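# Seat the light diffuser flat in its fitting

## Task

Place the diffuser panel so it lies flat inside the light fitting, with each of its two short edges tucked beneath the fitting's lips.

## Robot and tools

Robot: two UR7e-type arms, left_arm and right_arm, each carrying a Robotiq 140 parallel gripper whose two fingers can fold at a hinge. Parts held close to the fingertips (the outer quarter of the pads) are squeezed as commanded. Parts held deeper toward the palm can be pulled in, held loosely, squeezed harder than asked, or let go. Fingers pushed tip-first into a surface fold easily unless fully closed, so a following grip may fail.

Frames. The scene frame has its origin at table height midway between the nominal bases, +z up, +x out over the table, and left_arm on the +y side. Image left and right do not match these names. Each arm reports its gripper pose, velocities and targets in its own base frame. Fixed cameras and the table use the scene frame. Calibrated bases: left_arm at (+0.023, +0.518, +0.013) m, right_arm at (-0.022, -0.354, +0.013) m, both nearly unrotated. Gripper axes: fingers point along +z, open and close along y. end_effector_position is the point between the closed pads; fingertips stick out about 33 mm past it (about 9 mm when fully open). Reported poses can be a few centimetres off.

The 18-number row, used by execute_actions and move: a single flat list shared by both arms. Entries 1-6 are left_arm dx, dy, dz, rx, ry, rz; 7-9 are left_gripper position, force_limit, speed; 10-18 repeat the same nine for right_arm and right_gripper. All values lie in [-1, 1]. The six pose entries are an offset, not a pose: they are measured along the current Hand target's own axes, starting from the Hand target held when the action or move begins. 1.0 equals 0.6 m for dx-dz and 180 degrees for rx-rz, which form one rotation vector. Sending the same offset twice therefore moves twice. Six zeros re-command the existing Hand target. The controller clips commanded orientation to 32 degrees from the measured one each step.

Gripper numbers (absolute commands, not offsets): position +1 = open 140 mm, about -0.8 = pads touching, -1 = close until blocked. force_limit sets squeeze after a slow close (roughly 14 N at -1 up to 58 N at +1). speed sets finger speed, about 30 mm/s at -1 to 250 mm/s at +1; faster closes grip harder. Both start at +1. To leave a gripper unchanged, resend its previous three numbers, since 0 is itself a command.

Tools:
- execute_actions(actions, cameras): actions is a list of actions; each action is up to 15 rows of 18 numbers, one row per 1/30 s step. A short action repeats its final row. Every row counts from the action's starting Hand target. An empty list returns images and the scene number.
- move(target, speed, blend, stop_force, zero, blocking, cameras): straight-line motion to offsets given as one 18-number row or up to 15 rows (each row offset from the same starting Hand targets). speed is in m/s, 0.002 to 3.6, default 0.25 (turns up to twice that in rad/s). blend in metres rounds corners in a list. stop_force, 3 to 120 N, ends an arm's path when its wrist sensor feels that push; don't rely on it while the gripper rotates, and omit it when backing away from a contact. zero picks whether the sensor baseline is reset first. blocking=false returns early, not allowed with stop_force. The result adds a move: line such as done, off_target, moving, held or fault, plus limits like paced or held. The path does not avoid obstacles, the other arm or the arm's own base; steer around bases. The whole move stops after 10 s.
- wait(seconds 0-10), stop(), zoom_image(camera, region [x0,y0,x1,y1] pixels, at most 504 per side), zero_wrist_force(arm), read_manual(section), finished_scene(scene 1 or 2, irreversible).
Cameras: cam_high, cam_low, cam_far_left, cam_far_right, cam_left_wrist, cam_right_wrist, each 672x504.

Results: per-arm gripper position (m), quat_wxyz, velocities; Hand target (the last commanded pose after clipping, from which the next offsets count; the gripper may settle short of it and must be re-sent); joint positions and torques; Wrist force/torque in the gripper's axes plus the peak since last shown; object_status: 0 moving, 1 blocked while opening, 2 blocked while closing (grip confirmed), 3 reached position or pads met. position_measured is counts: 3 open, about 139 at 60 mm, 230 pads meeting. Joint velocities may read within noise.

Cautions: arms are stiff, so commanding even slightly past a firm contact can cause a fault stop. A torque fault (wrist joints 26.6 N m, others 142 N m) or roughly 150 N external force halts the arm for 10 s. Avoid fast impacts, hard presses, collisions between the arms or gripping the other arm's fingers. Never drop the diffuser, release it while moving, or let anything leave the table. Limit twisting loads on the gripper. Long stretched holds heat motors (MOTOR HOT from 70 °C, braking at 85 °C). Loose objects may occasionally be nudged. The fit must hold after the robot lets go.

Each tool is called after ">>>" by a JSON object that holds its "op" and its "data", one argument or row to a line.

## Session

>>> {"op": "execute_actions", "data": {
  "actions": []
}}

Scene clock: 0.00 s.
left_arm: end_effector_position=(+0.3761, -0.0511, +0.1680) position_measured=3 object_status=3 end_effector_quat_wxyz=(-0.341, +0.363, +0.796, +0.345) | right_arm: end_effector_position=(+0.5236, +0.2458, +0.3817) position_measured=3 object_status=3 end_effector_quat_wxyz=(-0.081, +0.992, +0.031, +0.097)
Joint positions: left_arm=[-0.812 -1.28 1.685 -1.001 -1.228 -0.139] | right_arm=[0.128 -1.562 1.37 -1.59 -1.43 3.222]
Joint velocities: within noise
Joint torques (N m): no reading
Wrist force (N): no reading
Wrist torque (N m): no reading
Wrist force, peak (N): no reading
Hand target: left_arm +0.3761, -0.0511, +0.1680; -0.341, +0.363, +0.796, +0.345 | right_arm +0.5236, +0.2458, +0.3817; -0.081, +0.992, +0.031, +0.097
Tool commands: left_gripper/position=+1.0 left_gripper/force_limit=+1.0 left_gripper/speed=+1.0 right_gripper/position=+1.0 right_gripper/force_limit=+1.0 right_gripper/speed=+1.0

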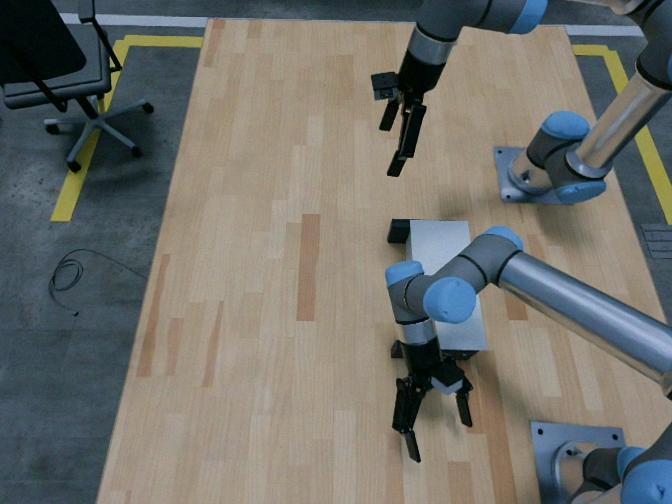

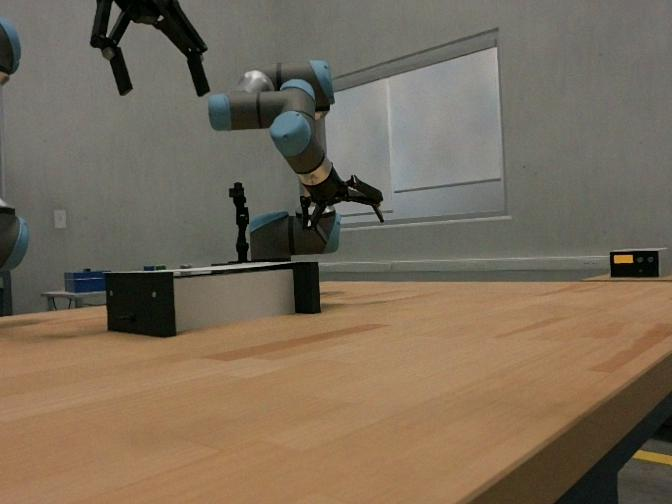

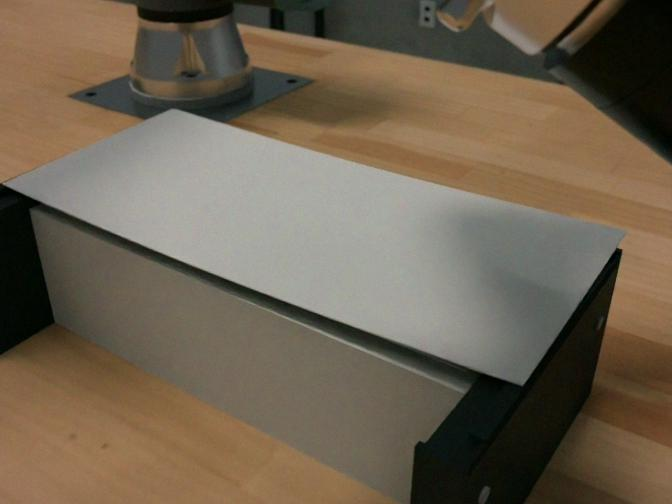

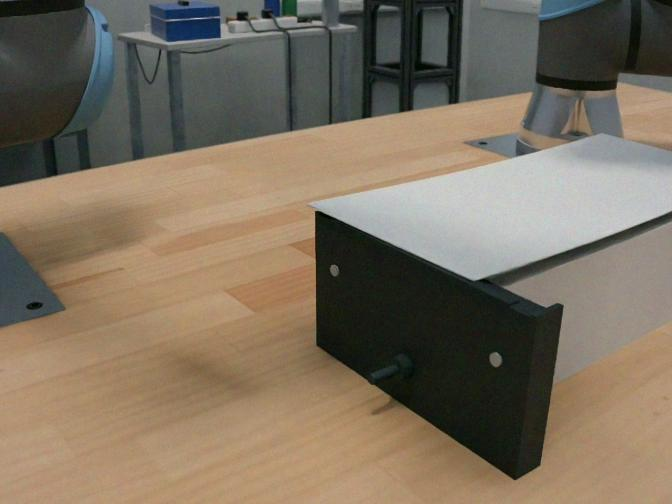

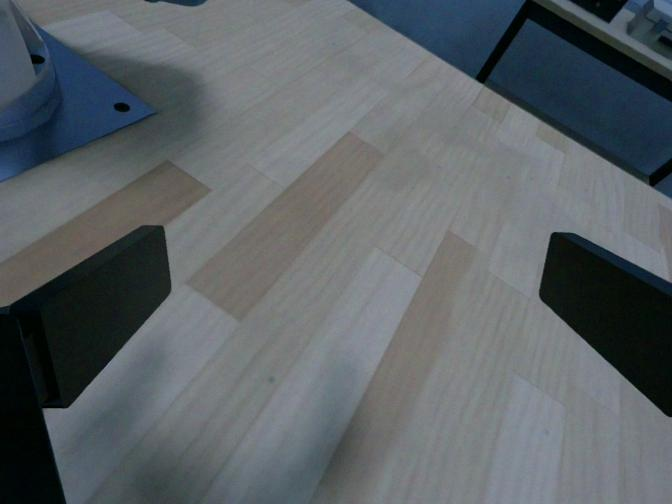

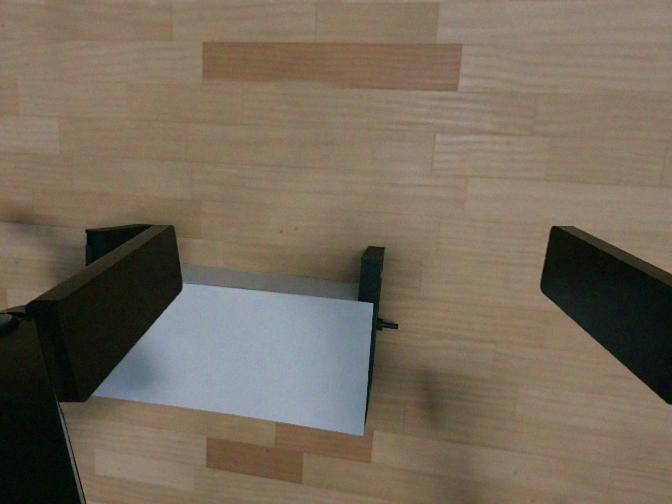

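>>> {"op": "move", "data": {
  "target": [
    [0.1650, -0.1438, -0.2508, -0.1319, -0.2006, 0.0167, 1, 1, 1, -0.0975, 0.1521, -0.0058, 0.0192, -0.0633, 0.2641, 1, 1, 1],
    [0.0287, -0.4838, -0.3548, -0.2637, -0.4011, 0.0334, 1, 1, 1, -0.1950, 0.3042, -0.0115, 0.0383, -0.1266, 0.5282, 1, 1, 1]
  ],
  "speed": 0.4,
  "blend": [0.05, 0],
  "cameras": ["all"]
}}

Scene clock: 7.37 s.
left_arm: end_effector_position=(+0.1939, -0.3595, +0.2067) position_measured=3 object_status=3 end_effector_quat_wxyz=(+0.326, +0.627, +0.627, +0.327) | right_arm: end_effector_position=(+0.4217, +0.0596, +0.3372) position_measured=3 object_status=3 end_effector_quat_wxyz=(-0.171, +0.686, -0.686, -0.171)
Joint positions: left_arm=[-2.113 -1.836 2.169 -1.269 -0.793 -0.809] | right_arm=[-0.517 -1.749 1.604 -1.169 -1.15 4.141]
Joint torques (N m): left_arm=[-6.99 -14.06 -31.95 -1.45 0.71 0.53] | right_arm=[-5.45 -6.66 -38.36 -5.08 -0.54 0.72]
Wrist force (N): left_arm=[-0.7 1.4 -0.3] | right_arm=[0.3 -0.7 -0.5]
Wrist torque (N m): left_arm=[0.17 -0.10 -0.26] | right_arm=[-0.12 -0.30 0.18]
Wrist force, peak (N): left_arm=[-1.9 1.1 1.3] | right_arm=[0.3 -1.7 -0.1]
Hand target: left_arm +0.1939, -0.3596, +0.2067; +0.326, +0.627, +0.627, +0.327 | right_arm +0.4218, +0.0595, +0.3372; -0.171, +0.686, -0.686, -0.171
Off the commanded pose: left_arm 0.000 m, 0 deg | right_arm 0.000 m, 0 deg.
move: done

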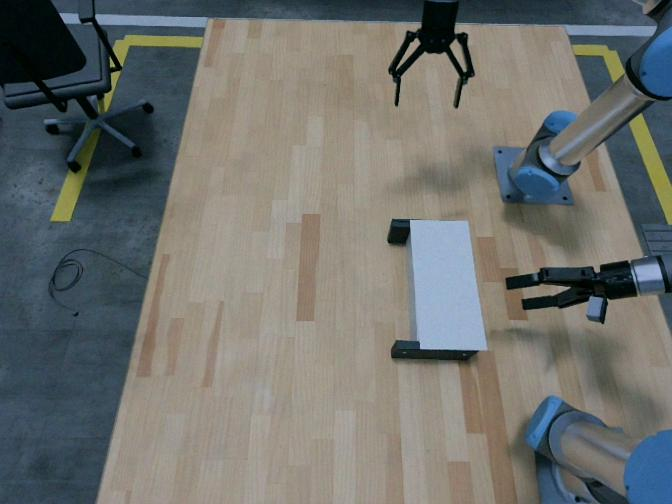

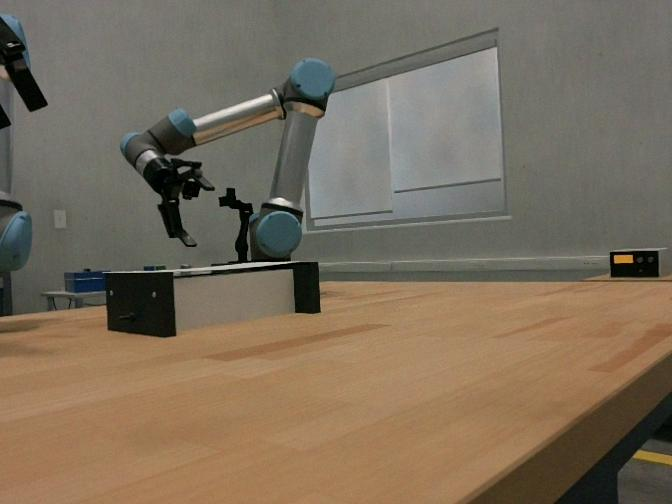

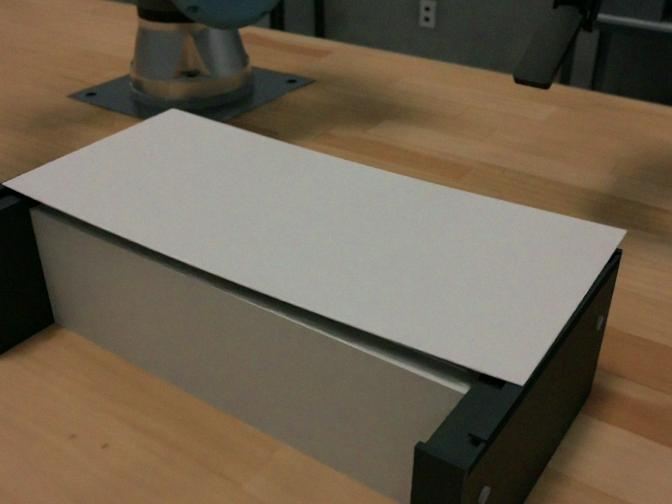

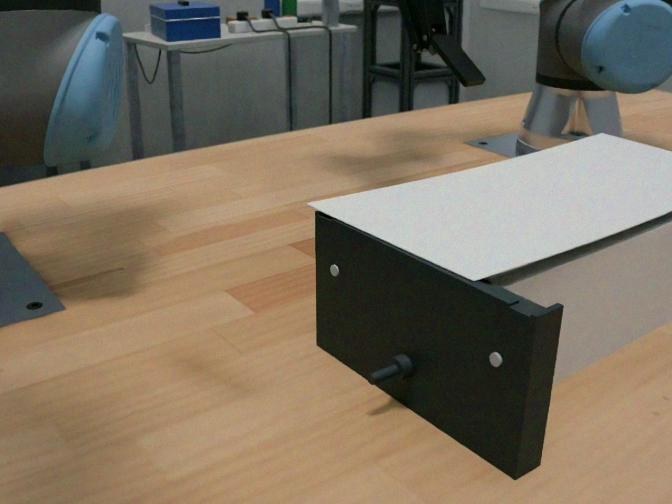

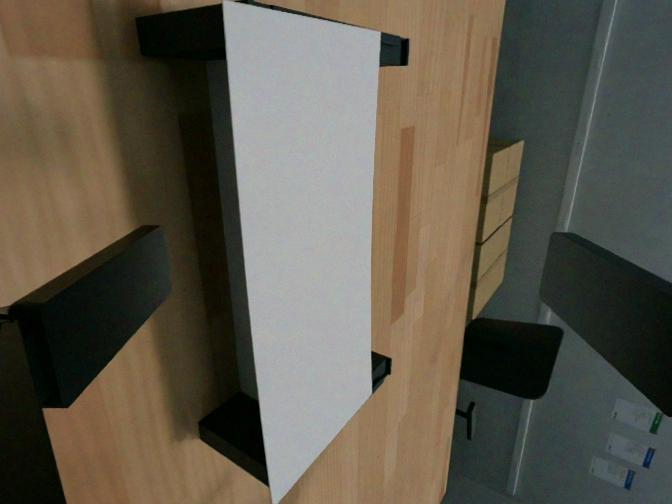

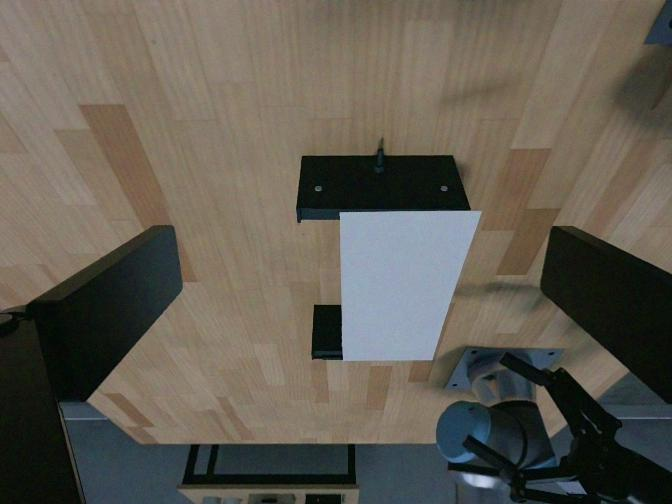

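>>> {"op": "move", "data": {
  "target": [0.0870, -0.1674, 0.0870, -0.19444, 0.00915, -0.00289, -0.3, 0, -0.5, 0, 0, 0, 0, 0, 0, 1, 1, 1],
  "speed": 0.3,
  "cameras": ["cam_left_wrist", "cam_far_left", "cam_far_right", "cam_high"]
}}

>>> {"op": "zoom_image", "data": {
  "camera": "cam_left_wrist",
  "region": [250, 60, 430, 330]
}}

>>> {"op": "zoom_image", "data": {
  "camera": "cam_far_left",
  "region": [380, 180, 660, 504]
}}

>>> {"op": "zoom_image", "data": {
  "camera": "cam_far_right",
  "region": [300, 170, 580, 370]
}}

Scene clock: 13.77 s.
left_arm: end_effector_position=(+0.1789, -0.3074, +0.0945) position_measured=167 object_status=3 end_effector_quat_wxyz=(+0.492, +0.493, +0.507, +0.507) | right_arm: end_effector_position=(+0.4218, +0.0595, +0.3372) position_measured=3 object_status=3 end_effector_quat_wxyz=(-0.171, +0.686, -0.686, -0.171)
Joint positions: left_arm=[-2.365 -1.178 2.347 -1.169 -0.824 -1.57] | right_arm=[-0.517 -1.749 1.604 -1.169 -1.15 4.141]
Joint torques (N m): left_arm=[12.01 -15.61 1.65 2.42 1.89 -1.31] | right_arm=[-6.94 -7.26 -37.37 -4.75 -0.44 1.3]
Wrist force (N): left_arm=[-0.6 2.9 -0.3] | right_arm=[-0.2 -0.9 -0.3]
Wrist torque (N m): left_arm=[0.40 0.14 -0.38] | right_arm=[-0.14 -0.20 0.18]
Wrist force, peak (N): left_arm=[-1.6 3.6 -1.1] | right_arm=[0.1 -1.1 -0.9]
Hand target: left_arm +0.1790, -0.3074, +0.0945; +0.493, +0.493, +0.507, +0.507 | right_arm +0.4218, +0.0595, +0.3372; -0.171, +0.686, -0.686, -0.171
Off the commanded pose: left_arm 0.000 m, 0 deg | right_arm 0.000 m, 0 deg.
move: done
Images, in order (width x height): cam_high 672x504, cam_far_left 672x504, cam_far_right 672x504, cam_left_wrist 672x504.

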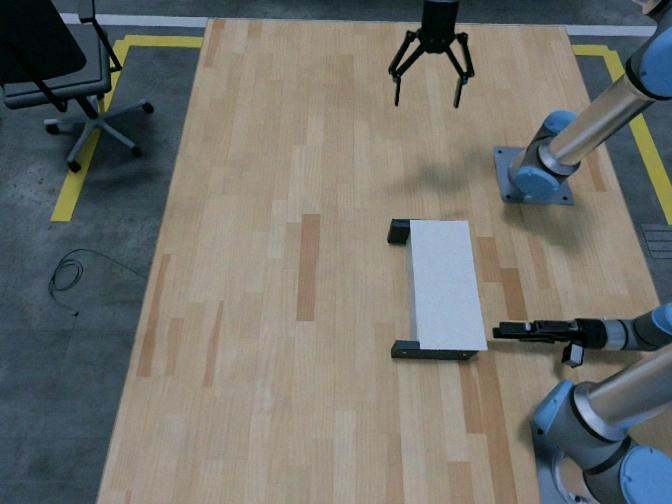

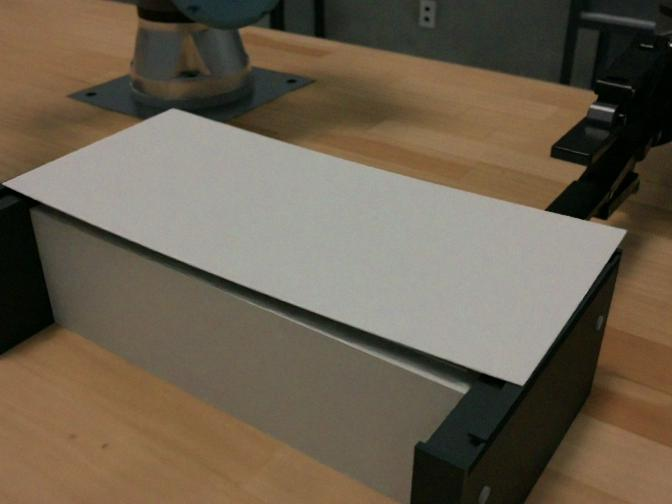

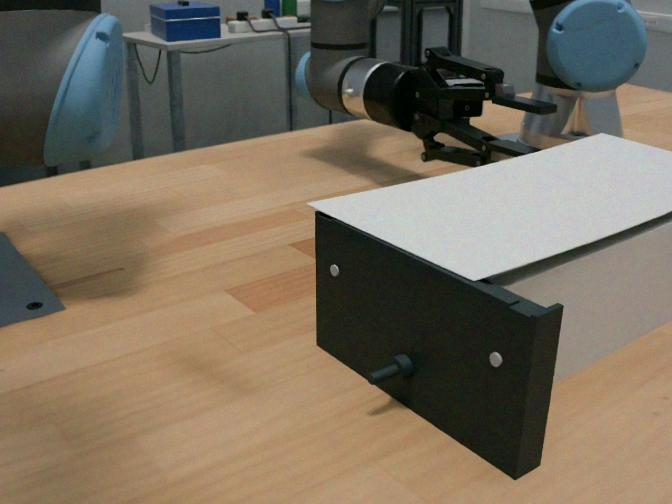

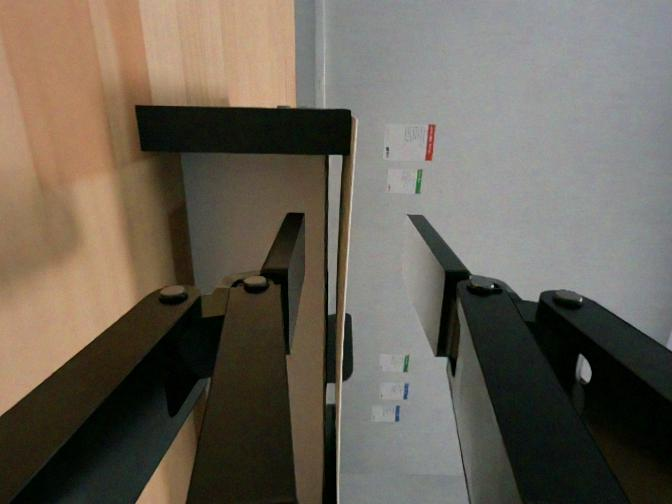

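Scaled by 1.867 from the camera's 672x504 image, which has a finer 960x720 frame.

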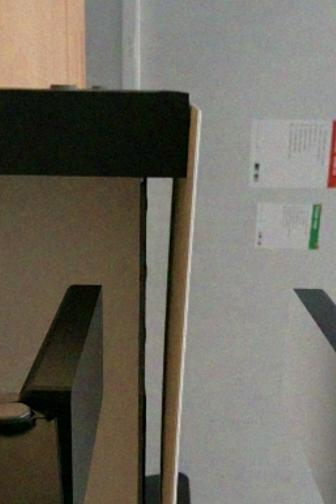

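Scaled by 1.556 from the camera's 672x504 image, which has a finer 960x720 frame.

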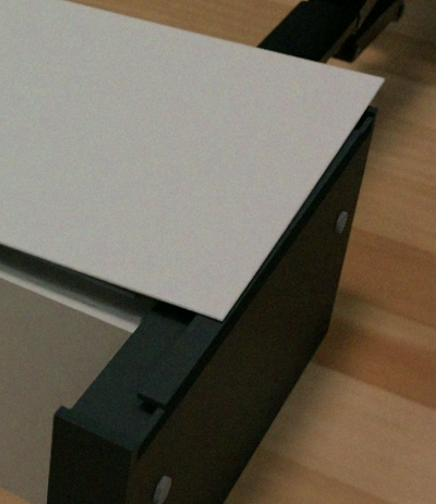

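Scaled by 1.800 from the camera's 672x504 image, which has a finer 960x720 frame.

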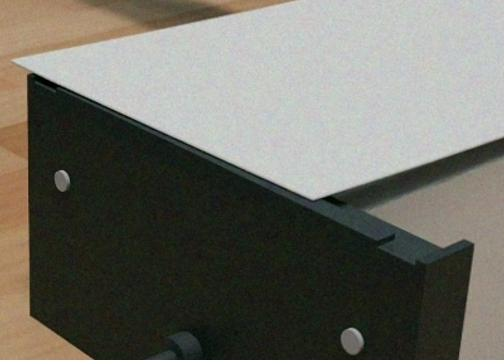

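>>> {"op": "move", "data": {
  "target": [
    [0, 0.0005, 0.0633, 0, 0, 0, -0.3, 0, -0.5, 0, 0, 0, 0, 0, 0, 1, 1, 1],
    [0, 0.0005, 0.0633, 0, 0, 0, -1, 0.6, -1, 0, 0, 0, 0, 0, 0, 1, 1, 1]
  ],
  "speed": 0.08,
  "cameras": ["cam_left_wrist", "cam_far_left", "cam_far_right"]
}}

Scene clock: 20.70 s.
left_arm: end_effector_position=(+0.2170, -0.3063, +0.0948) position_measured=232 object_status=0 end_effector_quat_wxyz=(+0.493, +0.493, +0.507, +0.507) | right_arm: end_effector_position=(+0.4218, +0.0595, +0.3372) position_measured=3 object_status=3 end_effector_quat_wxyz=(-0.171, +0.686, -0.686, -0.171)
Joint positions: left_arm=[-2.277 -1.198 2.387 -1.188 -0.736 -1.571] | right_arm=[-0.517 -1.749 1.604 -1.169 -1.15 4.141]
Joint torques (N m): left_arm=[-11.28 -14.97 -19.16 3.01 1.76 2.4] | right_arm=[-4.87 -6.94 -36.62 -4.13 -0.56 1.11]
Wrist force (N): left_arm=[-0.7 2.5 -0.3] | right_arm=[0.0 -0.7 -0.1]
Wrist torque (N m): left_arm=[0.48 0.20 -0.32] | right_arm=[-0.10 -0.25 0.18]
Wrist force, peak (N): left_arm=[-0.8 3.4 -0.2] | right_arm=[0.1 -1.0 -0.9]
Hand target: left_arm +0.2170, -0.3063, +0.0948; +0.493, +0.493, +0.507, +0.507 | right_arm +0.4218, +0.0595, +0.3372; -0.171, +0.686, -0.686, -0.171
Off the commanded pose: left_arm 0.000 m, 0 deg | right_arm 0.000 m, 0 deg.
move: done
Images, in order (width x height): cam_far_left 672x504, cam_far_right 672x504, cam_left_wrist 672x504.

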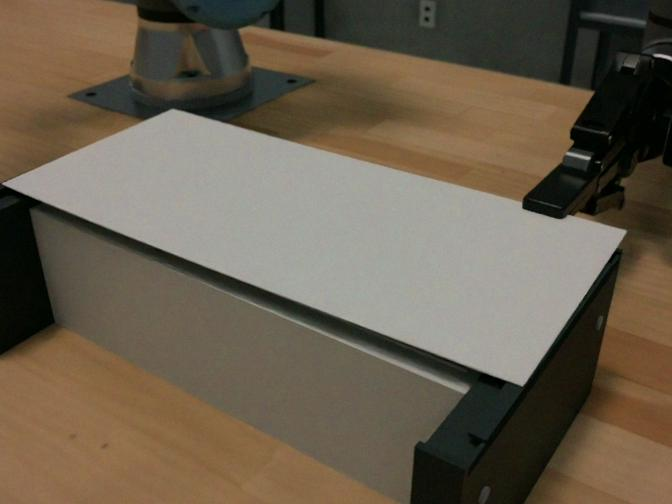

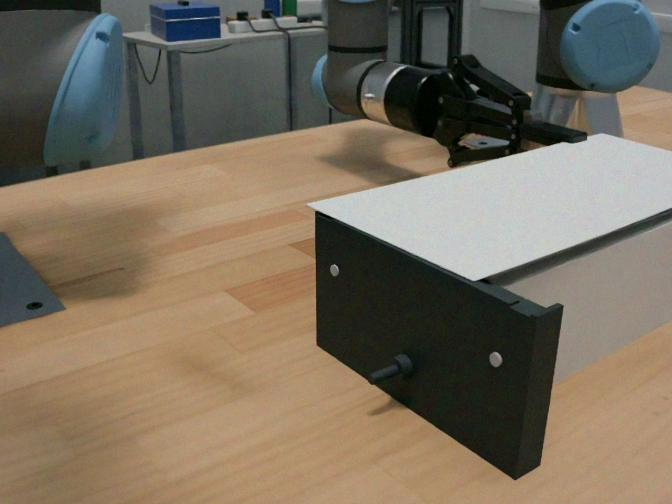

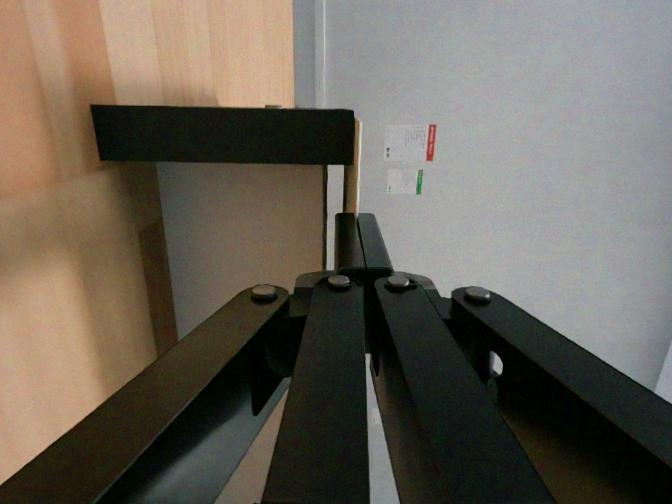

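>>> {"op": "move", "data": {
  "target": [
    [0, 0.0617, 0, 0, 0, 0, -1, 0.6, -1, 0, 0, 0, 0, 0, 0, 1, 1, 1],
    [0.0197, 0.07, 0.0525, -0.01667, -0.0022, 0, -1, 0.6, -1, 0, 0, 0, 0, 0, 0, 1, 1, 1],
    [0.0197, 0.0312, 0.0525, -0.01667, -0.0022, 0, -1, 0.6, -1, 0, 0, 0, 0, 0, 0, 1, 1, 1]
  ],
  "speed": 0.07,
  "blend": [0.01, 0.005, 0],
  "cameras": ["all"]
}}

>>> {"op": "zoom_image", "data": {
  "camera": "cam_right_wrist",
  "region": [280, 170, 490, 390]
}}

>>> {"op": "zoom_image", "data": {
  "camera": "cam_far_right",
  "region": [300, 180, 580, 360]
}}

>>> {"op": "zoom_image", "data": {
  "camera": "cam_right_wrist",
  "region": [280, 180, 490, 260]
}}

Scene clock: 24.90 s.
left_arm: end_effector_position=(+0.2482, -0.2934, +0.1136) position_measured=232 object_status=3 end_effector_quat_wxyz=(+0.507, +0.481, +0.492, +0.519) | right_arm: end_effector_position=(+0.4218, +0.0595, +0.3372) position_measured=3 object_status=3 end_effector_quat_wxyz=(-0.171, +0.686, -0.686, -0.171)
Joint positions: left_arm=[-2.225 -1.226 2.429 -1.119 -0.678 -1.635] | right_arm=[-0.517 -1.749 1.604 -1.169 -1.15 4.141]
Joint torques (N m): left_arm=[-10.27 -19.21 -17.78 0.88 -2.4 -0.45] | right_arm=[-3.02 -6.31 -38.33 -4.09 -0.79 1.23]
Wrist force (N): left_arm=[-0.6 2.0 -0.2] | right_arm=[0.2 -0.8 -0.6]
Wrist torque (N m): left_arm=[0.52 0.14 -0.22] | right_arm=[-0.13 -0.28 0.18]
Wrist force, peak (N): left_arm=[-0.5 2.8 -0.1] | right_arm=[-0.1 -0.9 -0.8]
Hand target: left_arm +0.2481, -0.2935, +0.1135; +0.507, +0.481, +0.492, +0.519 | right_arm +0.4218, +0.0595, +0.3372; -0.171, +0.686, -0.686, -0.171
Off the commanded pose: left_arm 0.000 m, 0 deg | right_arm 0.000 m, 0 deg.
move: done

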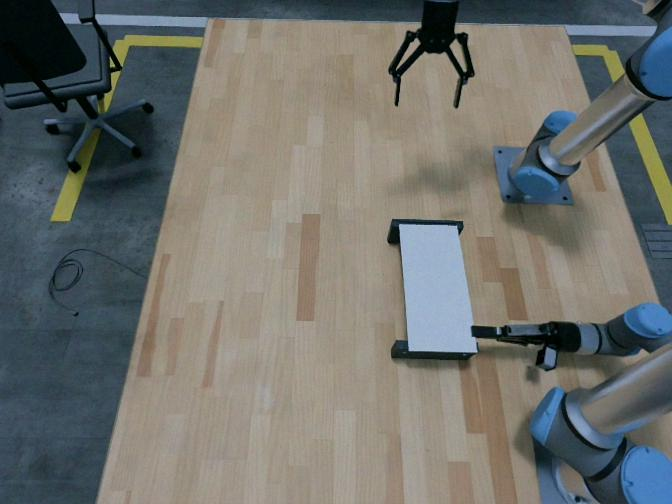

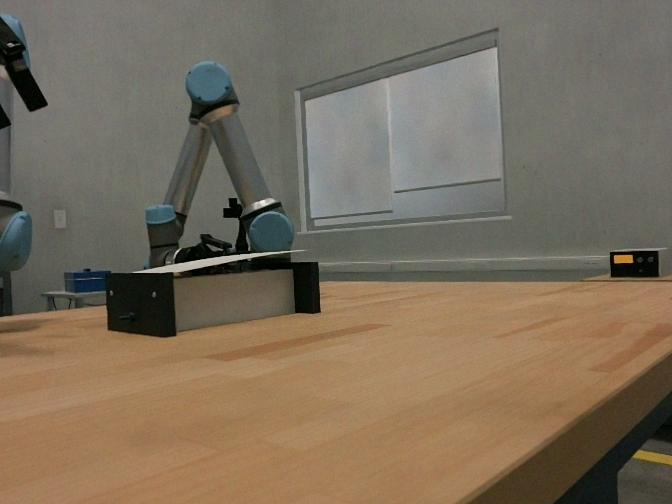

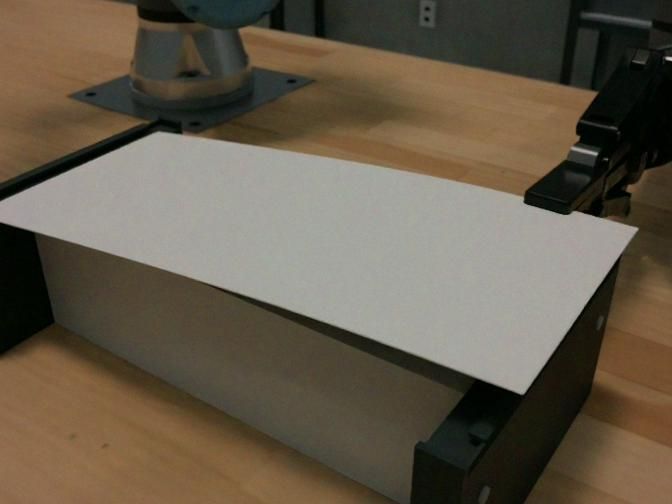

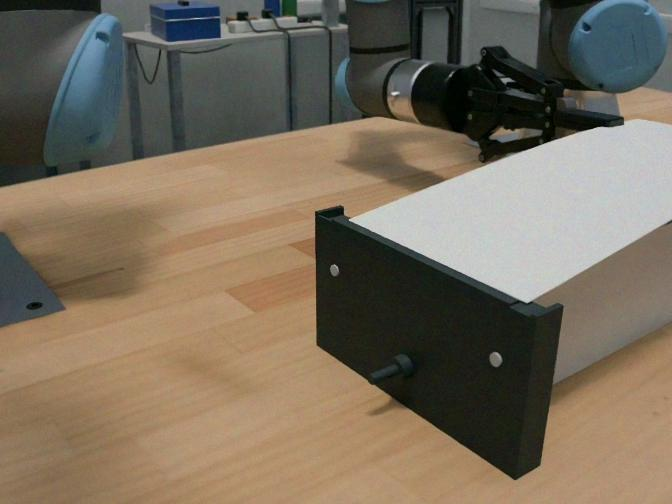

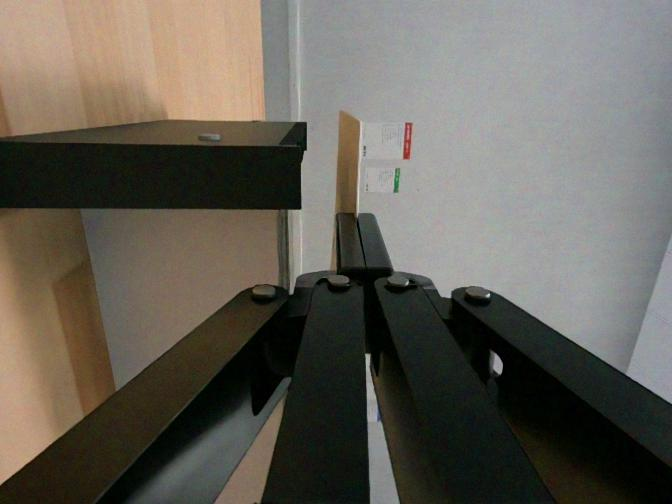

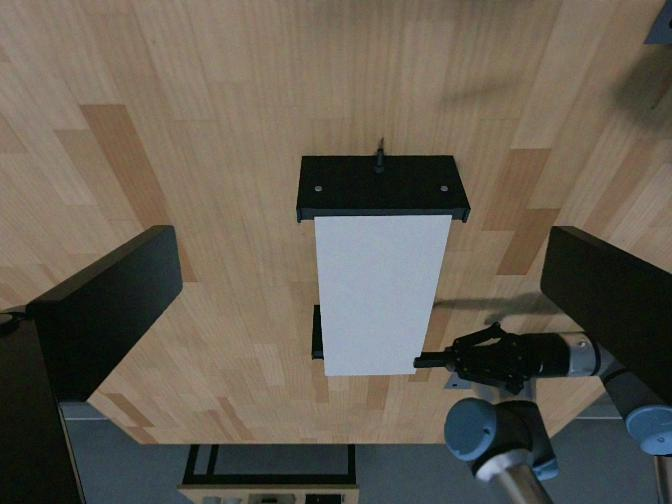

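Scaled by 2.291 from the camera's 672x504 image, which has a finer 960x720 frame.

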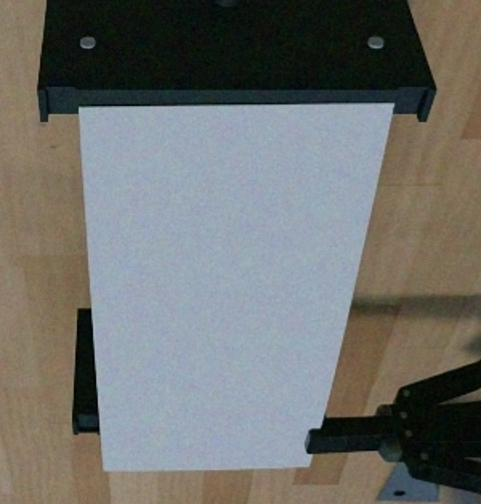

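Scaled by 1.800 from the camera's 672x504 image, which has a finer 960x720 frame.

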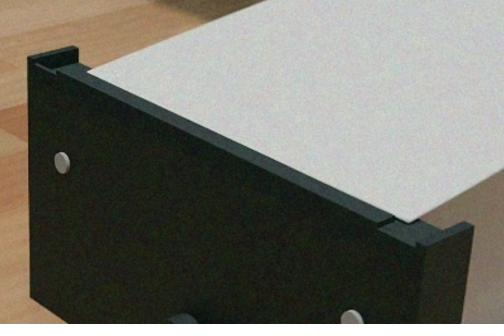

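Scaled by 2.400 from the camera's 672x504 image, which has a finer 960x720 frame.

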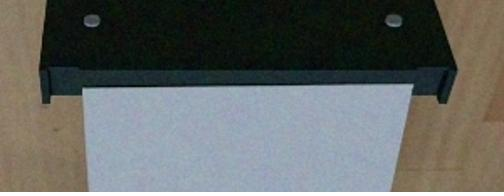

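>>> {"op": "move", "data": {
  "target": [-0.0152, -0.0003, 0.0057, 0, -0.0039, -0.0002, -1, 0.6, -1, 0, 0, 0, 0, 0, 0, 1, 1, 1],
  "speed": 0.04,
  "cameras": ["cam_far_right", "cam_right_wrist"]
}}

>>> {"op": "zoom_image", "data": {
  "camera": "cam_right_wrist",
  "region": [280, 180, 490, 260]
}}

>>> {"op": "zoom_image", "data": {
  "camera": "cam_right_wrist",
  "region": [280, 290, 490, 390]
}}

>>> {"op": "zoom_image", "data": {
  "camera": "cam_far_right",
  "region": [470, 260, 570, 340]
}}

Scene clock: 28.47 s.
left_arm: end_effector_position=(+0.2518, -0.3027, +0.1135) position_measured=232 object_status=3 end_effector_quat_wxyz=(+0.510, +0.484, +0.489, +0.516) end_effector_velocity=(+0.000, +0.001, +0.000) end_effector_angular_velocity=(+0.000, -0.001, +0.003) | right_arm: end_effector_position=(+0.4218, +0.0595, +0.3372) position_measured=3 object_status=3 end_effector_quat_wxyz=(-0.171, +0.686, -0.686, -0.171)
Joint positions: left_arm=[-2.203 -1.219 2.415 -1.108 -0.644 -1.64] | right_arm=[-0.517 -1.749 1.604 -1.169 -1.15 4.141]
Joint velocities: left_arm=[-0.002 0 0 0 -0.005 0] | right_arm=[within noise]
Joint torques (N m): left_arm=[-9.2 -24.94 -1.84 0.83 -2.6 -1.44] | right_arm=[-1.22 -7.23 -38.11 -3.69 -0.52 0.98]
Wrist force (N): left_arm=[-0.8 2.1 -0.4] | right_arm=[-0.1 -0.6 -0.5]
Wrist torque (N m): left_arm=[0.55 0.20 -0.09] | right_arm=[-0.10 -0.22 0.18]
Wrist force, peak (N): left_arm=[-0.8 2.3 -0.4] | right_arm=[-0.1 -1.3 -0.4]
Hand target: left_arm +0.2518, -0.3026, +0.1135; +0.510, +0.484, +0.489, +0.516 | right_arm +0.4218, +0.0595, +0.3372; -0.171, +0.686, -0.686, -0.171
Off the commanded pose: left_arm 0.000 m, 0 deg | right_arm 0.000 m, 0 deg.
move: done
Images, in order (width x height): cam_far_right 672x504, cam_right_wrist 672x504.

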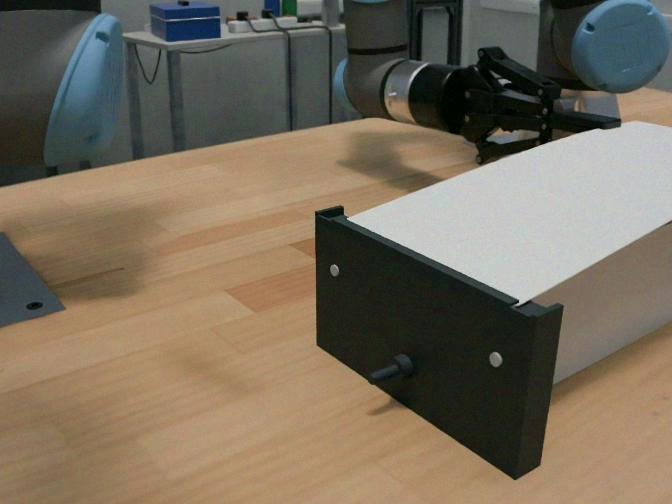

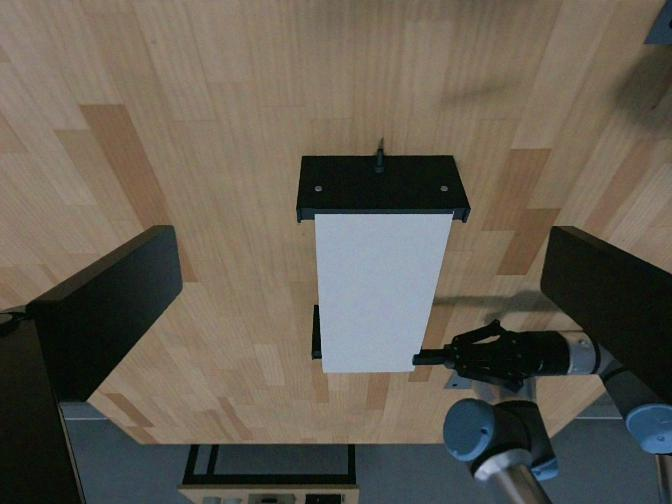

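Scaled by 2.400 from the camera's 672x504 image, which has a finer 960x720 frame.

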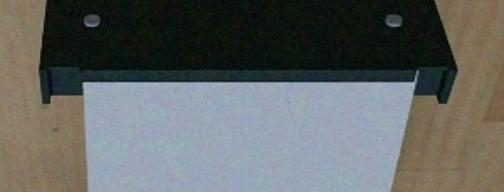

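Scaled by 2.400 from the camera's 672x504 image, which has a finer 960x720 frame.

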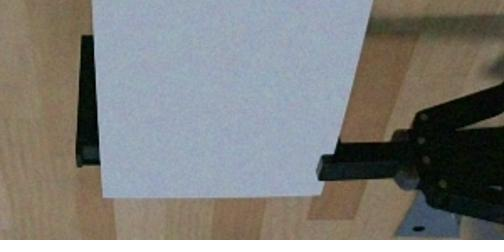

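Scaled by 5.040 from the camera's 672x504 image, which has a finer 960x720 frame.

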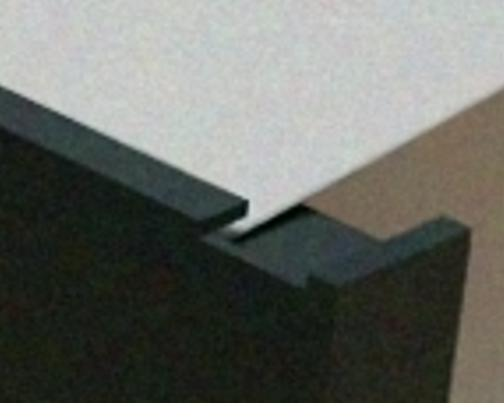

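>>> {"op": "move", "data": {
  "target": [-0.0117, 0, 0, 0, 0, 0, -1, 0.6, -1, 0, 0, 0, 0, 0, 0, 1, 1, 1],
  "speed": 0.015,
  "stop_force": 3,
  "cameras": ["cam_far_right", "cam_right_wrist"]
}}

>>> {"op": "zoom_image", "data": {
  "camera": "cam_right_wrist",
  "region": [280, 180, 490, 260]
}}

>>> {"op": "zoom_image", "data": {
  "camera": "cam_far_right",
  "region": [470, 260, 570, 340]
}}

Scene clock: 30.30 s.
left_arm: end_effector_position=(+0.2518, -0.3050, +0.1135) position_measured=232 object_status=3 end_effector_quat_wxyz=(+0.510, +0.484, +0.489, +0.516) | right_arm: end_effector_position=(+0.4218, +0.0595, +0.3372) position_measured=3 object_status=3 end_effector_quat_wxyz=(-0.171, +0.686, -0.686, -0.171)
Joint positions: left_arm=[-2.199 -1.216 2.408 -1.104 -0.64 -1.641] | right_arm=[-0.517 -1.749 1.604 -1.169 -1.15 4.141]
Joint torques (N m): left_arm=[-9.58 -30.37 3.43 2.56 -2.34 2.63] | right_arm=[-0.71 -7.15 -37.97 -3.4 -0.56 1.01]
Wrist force (N): left_arm=[-1.0 2.0 -0.5] | right_arm=[-0.1 -0.8 -0.3]
Wrist torque (N m): left_arm=[0.53 0.24 -0.12] | right_arm=[-0.14 -0.21 0.18]
Wrist force, peak (N): left_arm=[4.2 2.4 -1.4] | right_arm=[0.1 -0.9 -0.7]
Hand target: left_arm +0.2518, -0.3050, +0.1135; +0.510, +0.484, +0.489, +0.516 (not the last commanded pose) | right_arm +0.4218, +0.0595, +0.3372; -0.171, +0.686, -0.686, -0.171
Off the commanded pose: left_arm 0.005 m, 0 deg | right_arm 0.000 m, 0 deg.
move: contact (left_arm)
Images, in order (width x height): cam_far_right 672x504, cam_right_wrist 672x504.

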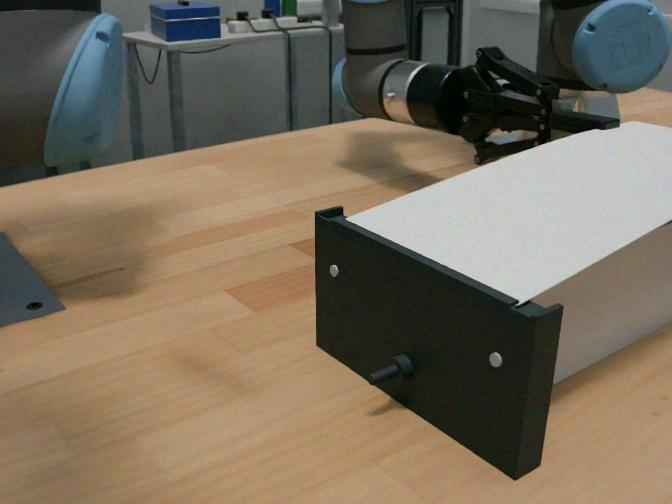

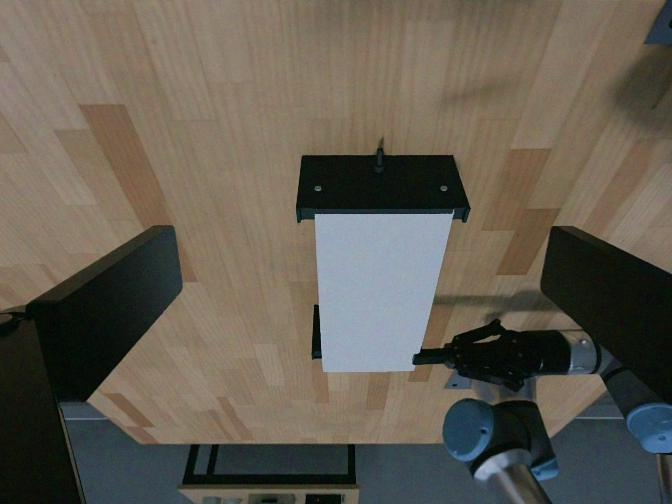

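Scaled by 2.400 from the camera's 672x504 image, which has a finer 960x720 frame.

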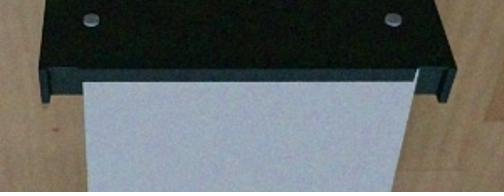

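Scaled by 5.040 from the camera's 672x504 image, which has a finer 960x720 frame.

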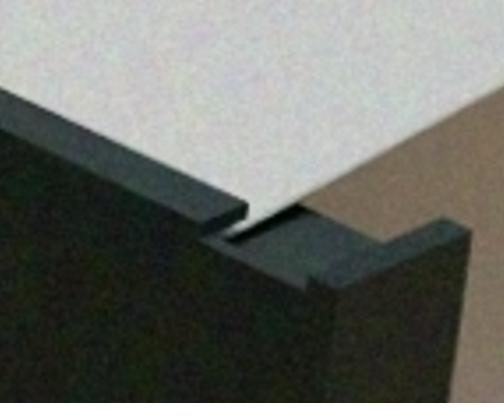

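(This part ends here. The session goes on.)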